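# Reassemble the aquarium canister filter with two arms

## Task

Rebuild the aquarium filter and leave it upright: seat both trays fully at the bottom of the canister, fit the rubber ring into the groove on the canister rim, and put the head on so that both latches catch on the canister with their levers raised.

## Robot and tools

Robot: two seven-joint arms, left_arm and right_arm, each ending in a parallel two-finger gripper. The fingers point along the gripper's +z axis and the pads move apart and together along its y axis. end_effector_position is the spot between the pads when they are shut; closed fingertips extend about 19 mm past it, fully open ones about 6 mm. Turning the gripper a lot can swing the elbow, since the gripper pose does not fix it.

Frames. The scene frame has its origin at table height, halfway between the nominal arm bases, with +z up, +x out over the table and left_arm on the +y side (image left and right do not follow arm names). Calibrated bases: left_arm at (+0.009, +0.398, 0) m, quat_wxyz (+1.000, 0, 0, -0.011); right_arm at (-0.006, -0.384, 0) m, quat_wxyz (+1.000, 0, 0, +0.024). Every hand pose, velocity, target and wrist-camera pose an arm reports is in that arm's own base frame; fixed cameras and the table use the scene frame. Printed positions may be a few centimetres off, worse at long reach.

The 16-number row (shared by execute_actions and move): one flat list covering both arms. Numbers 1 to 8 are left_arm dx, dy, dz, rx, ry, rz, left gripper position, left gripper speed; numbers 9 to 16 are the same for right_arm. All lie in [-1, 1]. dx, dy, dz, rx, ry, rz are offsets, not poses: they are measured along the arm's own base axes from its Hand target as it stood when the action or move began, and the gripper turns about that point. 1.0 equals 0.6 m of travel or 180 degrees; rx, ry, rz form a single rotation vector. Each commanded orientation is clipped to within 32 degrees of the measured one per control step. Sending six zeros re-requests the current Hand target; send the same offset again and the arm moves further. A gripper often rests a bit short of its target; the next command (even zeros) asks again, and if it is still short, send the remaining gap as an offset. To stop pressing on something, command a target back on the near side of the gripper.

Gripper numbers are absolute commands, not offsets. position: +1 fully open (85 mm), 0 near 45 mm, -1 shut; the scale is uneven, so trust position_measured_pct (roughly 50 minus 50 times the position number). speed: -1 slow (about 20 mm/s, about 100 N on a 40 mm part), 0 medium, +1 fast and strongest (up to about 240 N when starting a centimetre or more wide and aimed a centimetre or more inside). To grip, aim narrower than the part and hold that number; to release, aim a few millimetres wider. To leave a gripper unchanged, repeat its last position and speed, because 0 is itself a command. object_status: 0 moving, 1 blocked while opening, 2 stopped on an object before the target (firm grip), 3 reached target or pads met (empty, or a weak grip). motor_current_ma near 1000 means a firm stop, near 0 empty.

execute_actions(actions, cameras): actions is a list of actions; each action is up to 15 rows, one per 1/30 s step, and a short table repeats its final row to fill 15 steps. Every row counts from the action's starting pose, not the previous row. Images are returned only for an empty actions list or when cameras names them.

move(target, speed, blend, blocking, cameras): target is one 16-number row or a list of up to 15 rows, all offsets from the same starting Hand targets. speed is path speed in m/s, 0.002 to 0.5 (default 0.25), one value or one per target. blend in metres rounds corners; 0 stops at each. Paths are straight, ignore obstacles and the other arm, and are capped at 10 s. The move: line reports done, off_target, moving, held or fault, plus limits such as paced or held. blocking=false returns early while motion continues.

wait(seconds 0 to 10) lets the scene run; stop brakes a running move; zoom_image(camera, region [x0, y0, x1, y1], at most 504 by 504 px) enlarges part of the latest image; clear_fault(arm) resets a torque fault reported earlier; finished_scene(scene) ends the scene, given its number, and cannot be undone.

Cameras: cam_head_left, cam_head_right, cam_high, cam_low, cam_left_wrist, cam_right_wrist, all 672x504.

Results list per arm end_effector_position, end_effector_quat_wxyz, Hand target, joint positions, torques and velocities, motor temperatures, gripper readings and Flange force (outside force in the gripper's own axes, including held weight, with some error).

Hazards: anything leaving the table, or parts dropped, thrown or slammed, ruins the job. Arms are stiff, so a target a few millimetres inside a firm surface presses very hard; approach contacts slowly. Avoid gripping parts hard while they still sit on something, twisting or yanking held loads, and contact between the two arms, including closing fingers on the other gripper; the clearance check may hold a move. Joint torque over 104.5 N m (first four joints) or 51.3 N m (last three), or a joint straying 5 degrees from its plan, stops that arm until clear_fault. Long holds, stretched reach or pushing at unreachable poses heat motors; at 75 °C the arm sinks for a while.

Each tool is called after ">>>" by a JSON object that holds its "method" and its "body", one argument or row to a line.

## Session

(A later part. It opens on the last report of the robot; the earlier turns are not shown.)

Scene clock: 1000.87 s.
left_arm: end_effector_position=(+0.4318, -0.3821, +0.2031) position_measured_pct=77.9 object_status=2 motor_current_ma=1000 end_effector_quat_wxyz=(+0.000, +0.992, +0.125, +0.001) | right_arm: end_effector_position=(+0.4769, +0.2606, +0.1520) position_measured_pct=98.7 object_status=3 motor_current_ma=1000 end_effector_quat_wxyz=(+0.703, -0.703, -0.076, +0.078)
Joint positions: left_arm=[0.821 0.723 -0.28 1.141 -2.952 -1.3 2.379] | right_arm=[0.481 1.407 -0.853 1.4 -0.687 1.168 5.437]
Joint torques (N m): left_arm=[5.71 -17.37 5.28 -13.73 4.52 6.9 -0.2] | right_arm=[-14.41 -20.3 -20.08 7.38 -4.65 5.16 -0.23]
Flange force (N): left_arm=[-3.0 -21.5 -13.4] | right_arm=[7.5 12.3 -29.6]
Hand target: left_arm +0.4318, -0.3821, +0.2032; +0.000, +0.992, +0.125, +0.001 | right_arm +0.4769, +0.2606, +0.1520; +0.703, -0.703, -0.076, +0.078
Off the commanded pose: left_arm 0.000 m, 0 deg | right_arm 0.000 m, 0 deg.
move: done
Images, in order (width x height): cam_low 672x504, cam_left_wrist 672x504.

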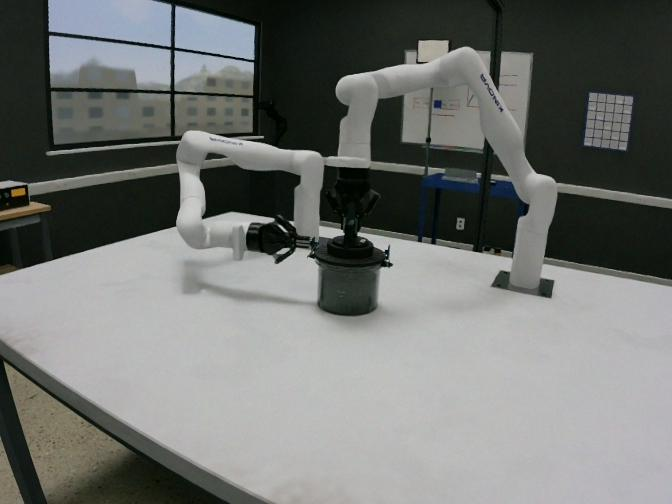

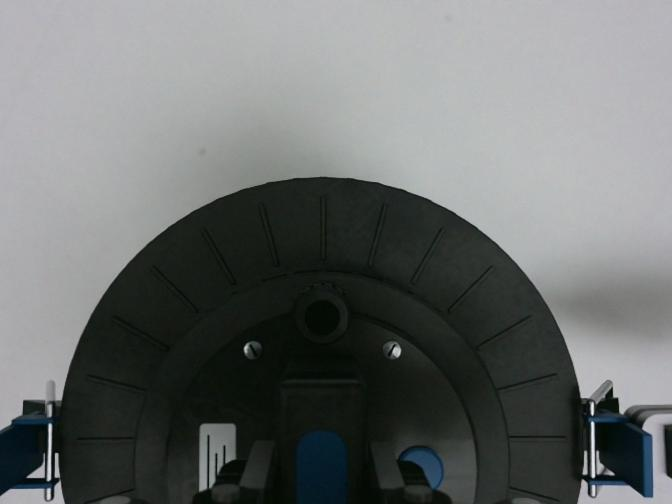

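>>> {"method": "move", "body": {
  "target": [0,0,0,0,0,0,-1,-1,0.0216,-0.0976,0.01,0,0,0,-1,0],
  "speed": 0.06,
  "cameras": ["cam_right_wrist","cam_left_wrist","cam_low"]
}}

>>> {"method": "zoom_image", "body": {
  "camera": "cam_left_wrist",
  "region": [552, 360, 672, 480]
}}

>>> {"method": "zoom_image", "body": {
  "camera": "cam_right_wrist",
  "region": [200, 254, 450, 504]
}}

>>> {"method": "zoom_image", "body": {
  "camera": "cam_low",
  "region": [290, 210, 410, 330]
}}

Scene clock: 1005.90 s.
left_arm: end_effector_position=(+0.4318, -0.3821, +0.2031) position_measured_pct=77.9 object_status=2 motor_current_ma=1000 end_effector_quat_wxyz=(+0.000, +0.992, +0.125, +0.001) | right_arm: end_effector_position=(+0.4899, +0.2020, +0.1580) position_measured_pct=98.7 object_status=3 motor_current_ma=1000 end_effector_quat_wxyz=(+0.703, -0.703, -0.076, +0.078)
Joint positions: left_arm=[0.821 0.723 -0.28 1.141 -2.952 -1.3 2.379] | right_arm=[0.546 1.396 -0.82 1.319 -0.647 1.306 5.39]
Joint torques (N m): left_arm=[-0.94 -21.94 -0.78 -8.34 0.66 0.79 -0.02] | right_arm=[1.27 -20.12 -8.5 -0.27 -2.24 2.05 -0.29]
Flange force (N): left_arm=[-0.2 2.6 -2.3] | right_arm=[7.2 0.6 -1.0]
Hand target: left_arm +0.4318, -0.3821, +0.2032; +0.000, +0.992, +0.125, +0.001 | right_arm +0.4899, +0.2020, +0.1580; +0.703, -0.703, -0.076, +0.078
Off the commanded pose: left_arm 0.000 m, 0 deg | right_arm 0.000 m, 0 deg.
move: done
Images, in order (width x height): cam_low 672x504, cam_left_wrist 672x504, cam_right_wrist 672x504.

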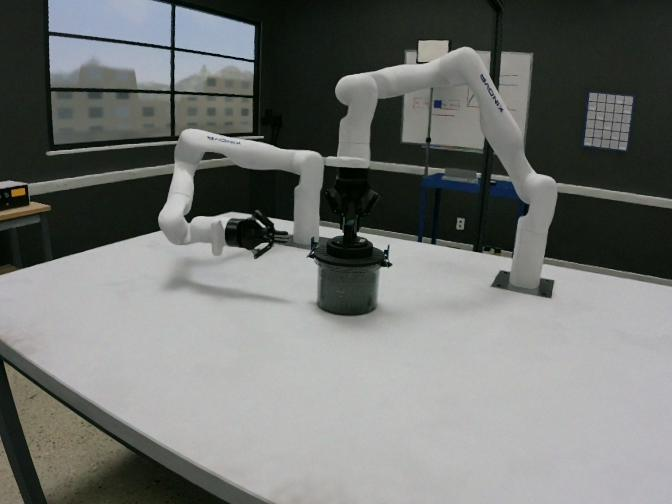

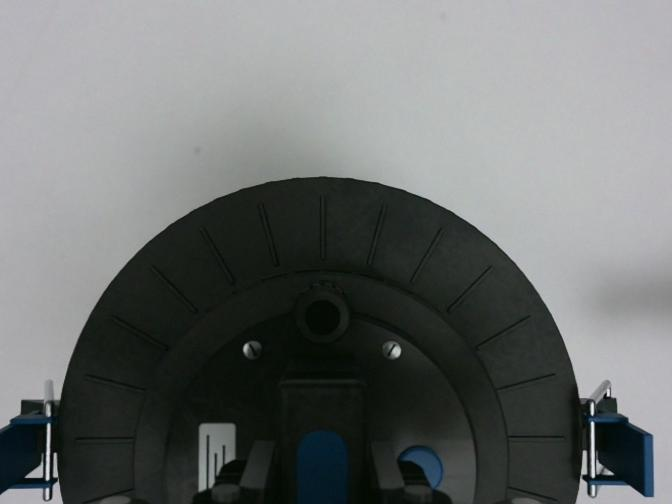

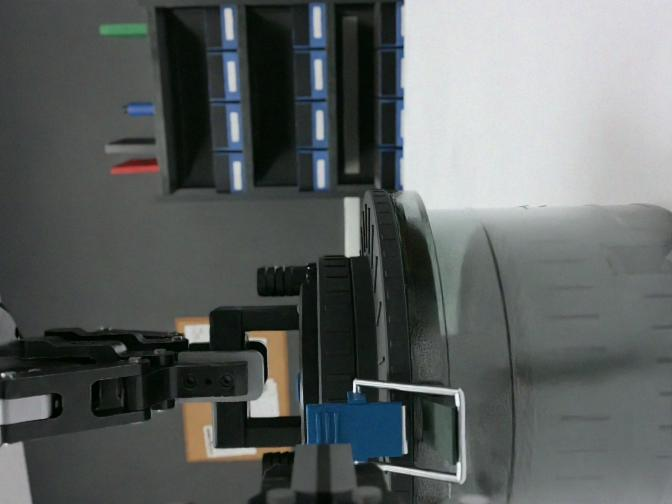

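Scaled by 4.200.

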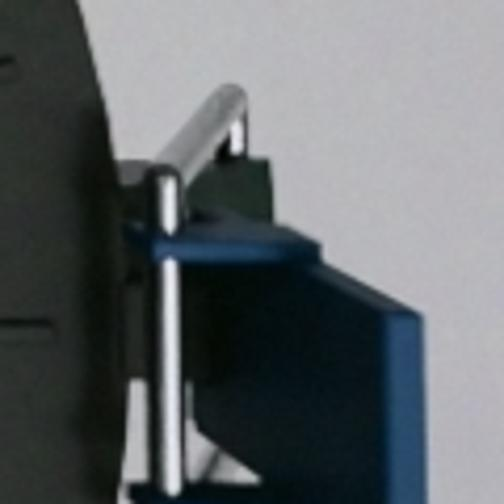

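Scaled by 2.016.

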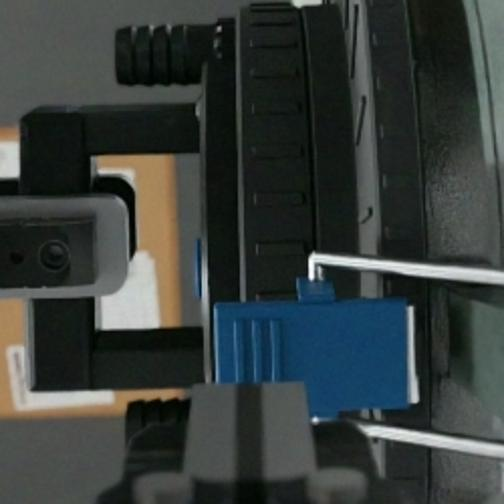

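Scaled by 4.200 from the camera's 672x504 image, which has a finer 960x720 frame.

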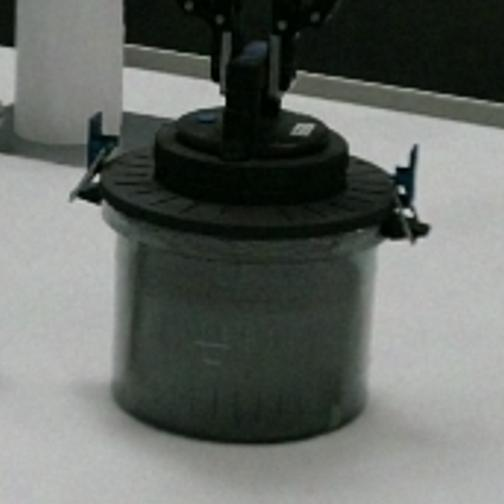

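>>> {"method": "move", "body": {
  "target": [
    [0,0,0,0,0,0,-0.2,-1,0.03,-0.12,0.1,0,0,0,-1,0],
    [0,0,0.002,0,0,0,-0.2,-1,0.03,-0.12,0.1,0,0,0,-1,0],
    [0,0,0.2,0,0,0,-0.2,-1,0.0,-0.12,0.25,0,0,0,-1,0]
  ],
  "speed": 0.08,
  "cameras": ["cam_left_wrist","cam_low"]
}}

>>> {"method": "zoom_image", "body": {
  "camera": "cam_low",
  "region": [290, 210, 410, 330]
}}

Scene clock: 1012.80 s.
left_arm: end_effector_position=(+0.4318, -0.3821, +0.3231) position_measured_pct=60.2 object_status=3 motor_current_ma=0 end_effector_quat_wxyz=(+0.000, +0.992, +0.125, +0.001) | right_arm: end_effector_position=(+0.4899, +0.1300, +0.3080) position_measured_pct=98.7 object_status=3 motor_current_ma=1000 end_effector_quat_wxyz=(+0.703, -0.703, -0.076, +0.078)
Joint positions: left_arm=[0.794 0.682 -0.277 0.826 -2.969 -1.65 2.412] | right_arm=[0.675 1.143 -0.873 1.302 -0.712 1.496 5.181]
Joint torques (N m): left_arm=[-1.49 -21.41 -1.28 -8.33 -0.4 0.21 -0.19] | right_arm=[1.29 -19.74 -7.89 -2.53 -2.69 1.51 -0.28]
Flange force (N): left_arm=[-1.3 3.3 -1.8] | right_arm=[7.1 -0.9 -1.7]
Hand target: left_arm +0.4318, -0.3821, +0.3232; +0.000, +0.992, +0.125, +0.001 | right_arm +0.4899, +0.1300, +0.3080; +0.703, -0.703, -0.076, +0.078
Off the commanded pose: left_arm 0.000 m, 0 deg | right_arm 0.000 m, 0 deg.
move: done
Images, in order (width x height): cam_low 672x504, cam_left_wrist 672x504.

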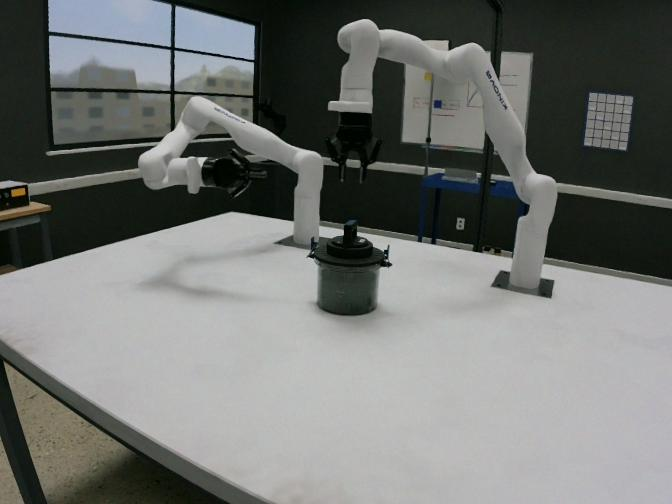

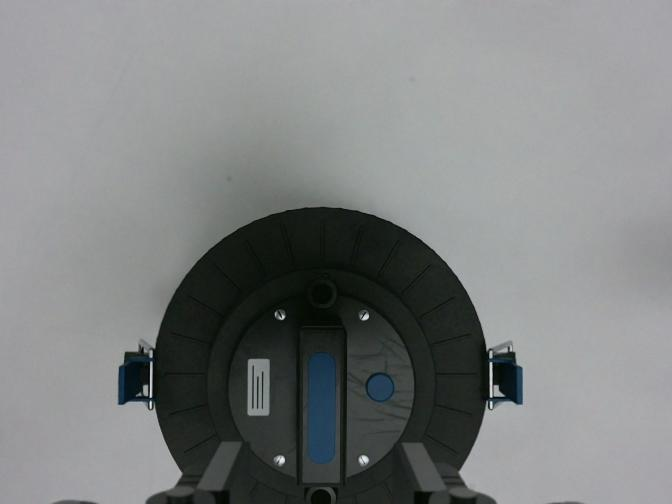

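Scaled by 4.200 from the camera's 672x504 image, which has a finer 960x720 frame.

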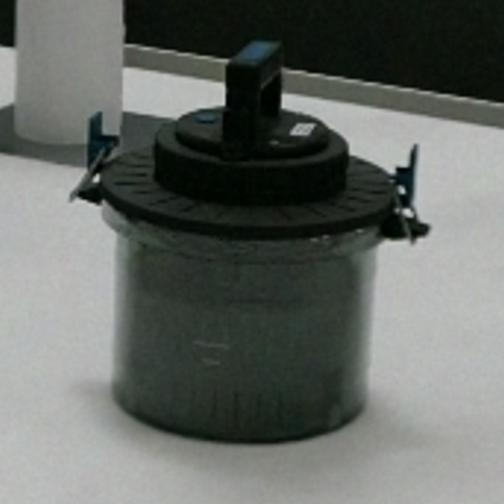

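>>> {"method": "zoom_image", "body": {
  "camera": "cam_left_wrist",
  "region": [470, 320, 550, 420]
}}

>>> {"method": "zoom_image", "body": {
  "camera": "cam_left_wrist",
  "region": [100, 320, 180, 420]
}}

Scaled by 5.040.

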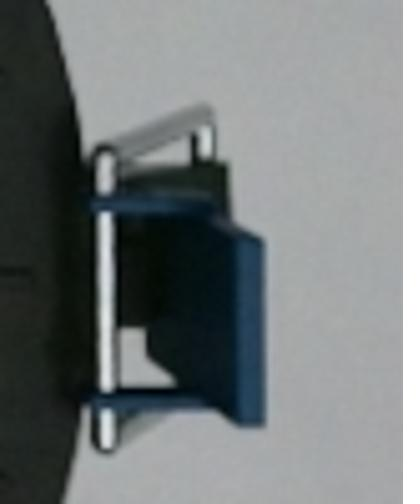

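Scaled by 5.040.

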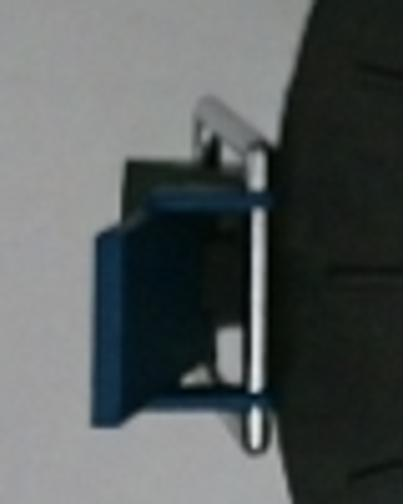

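>>> {"method": "finished_scene", "body": {
  "scene": 2
}}

The scene is finished: the task was done.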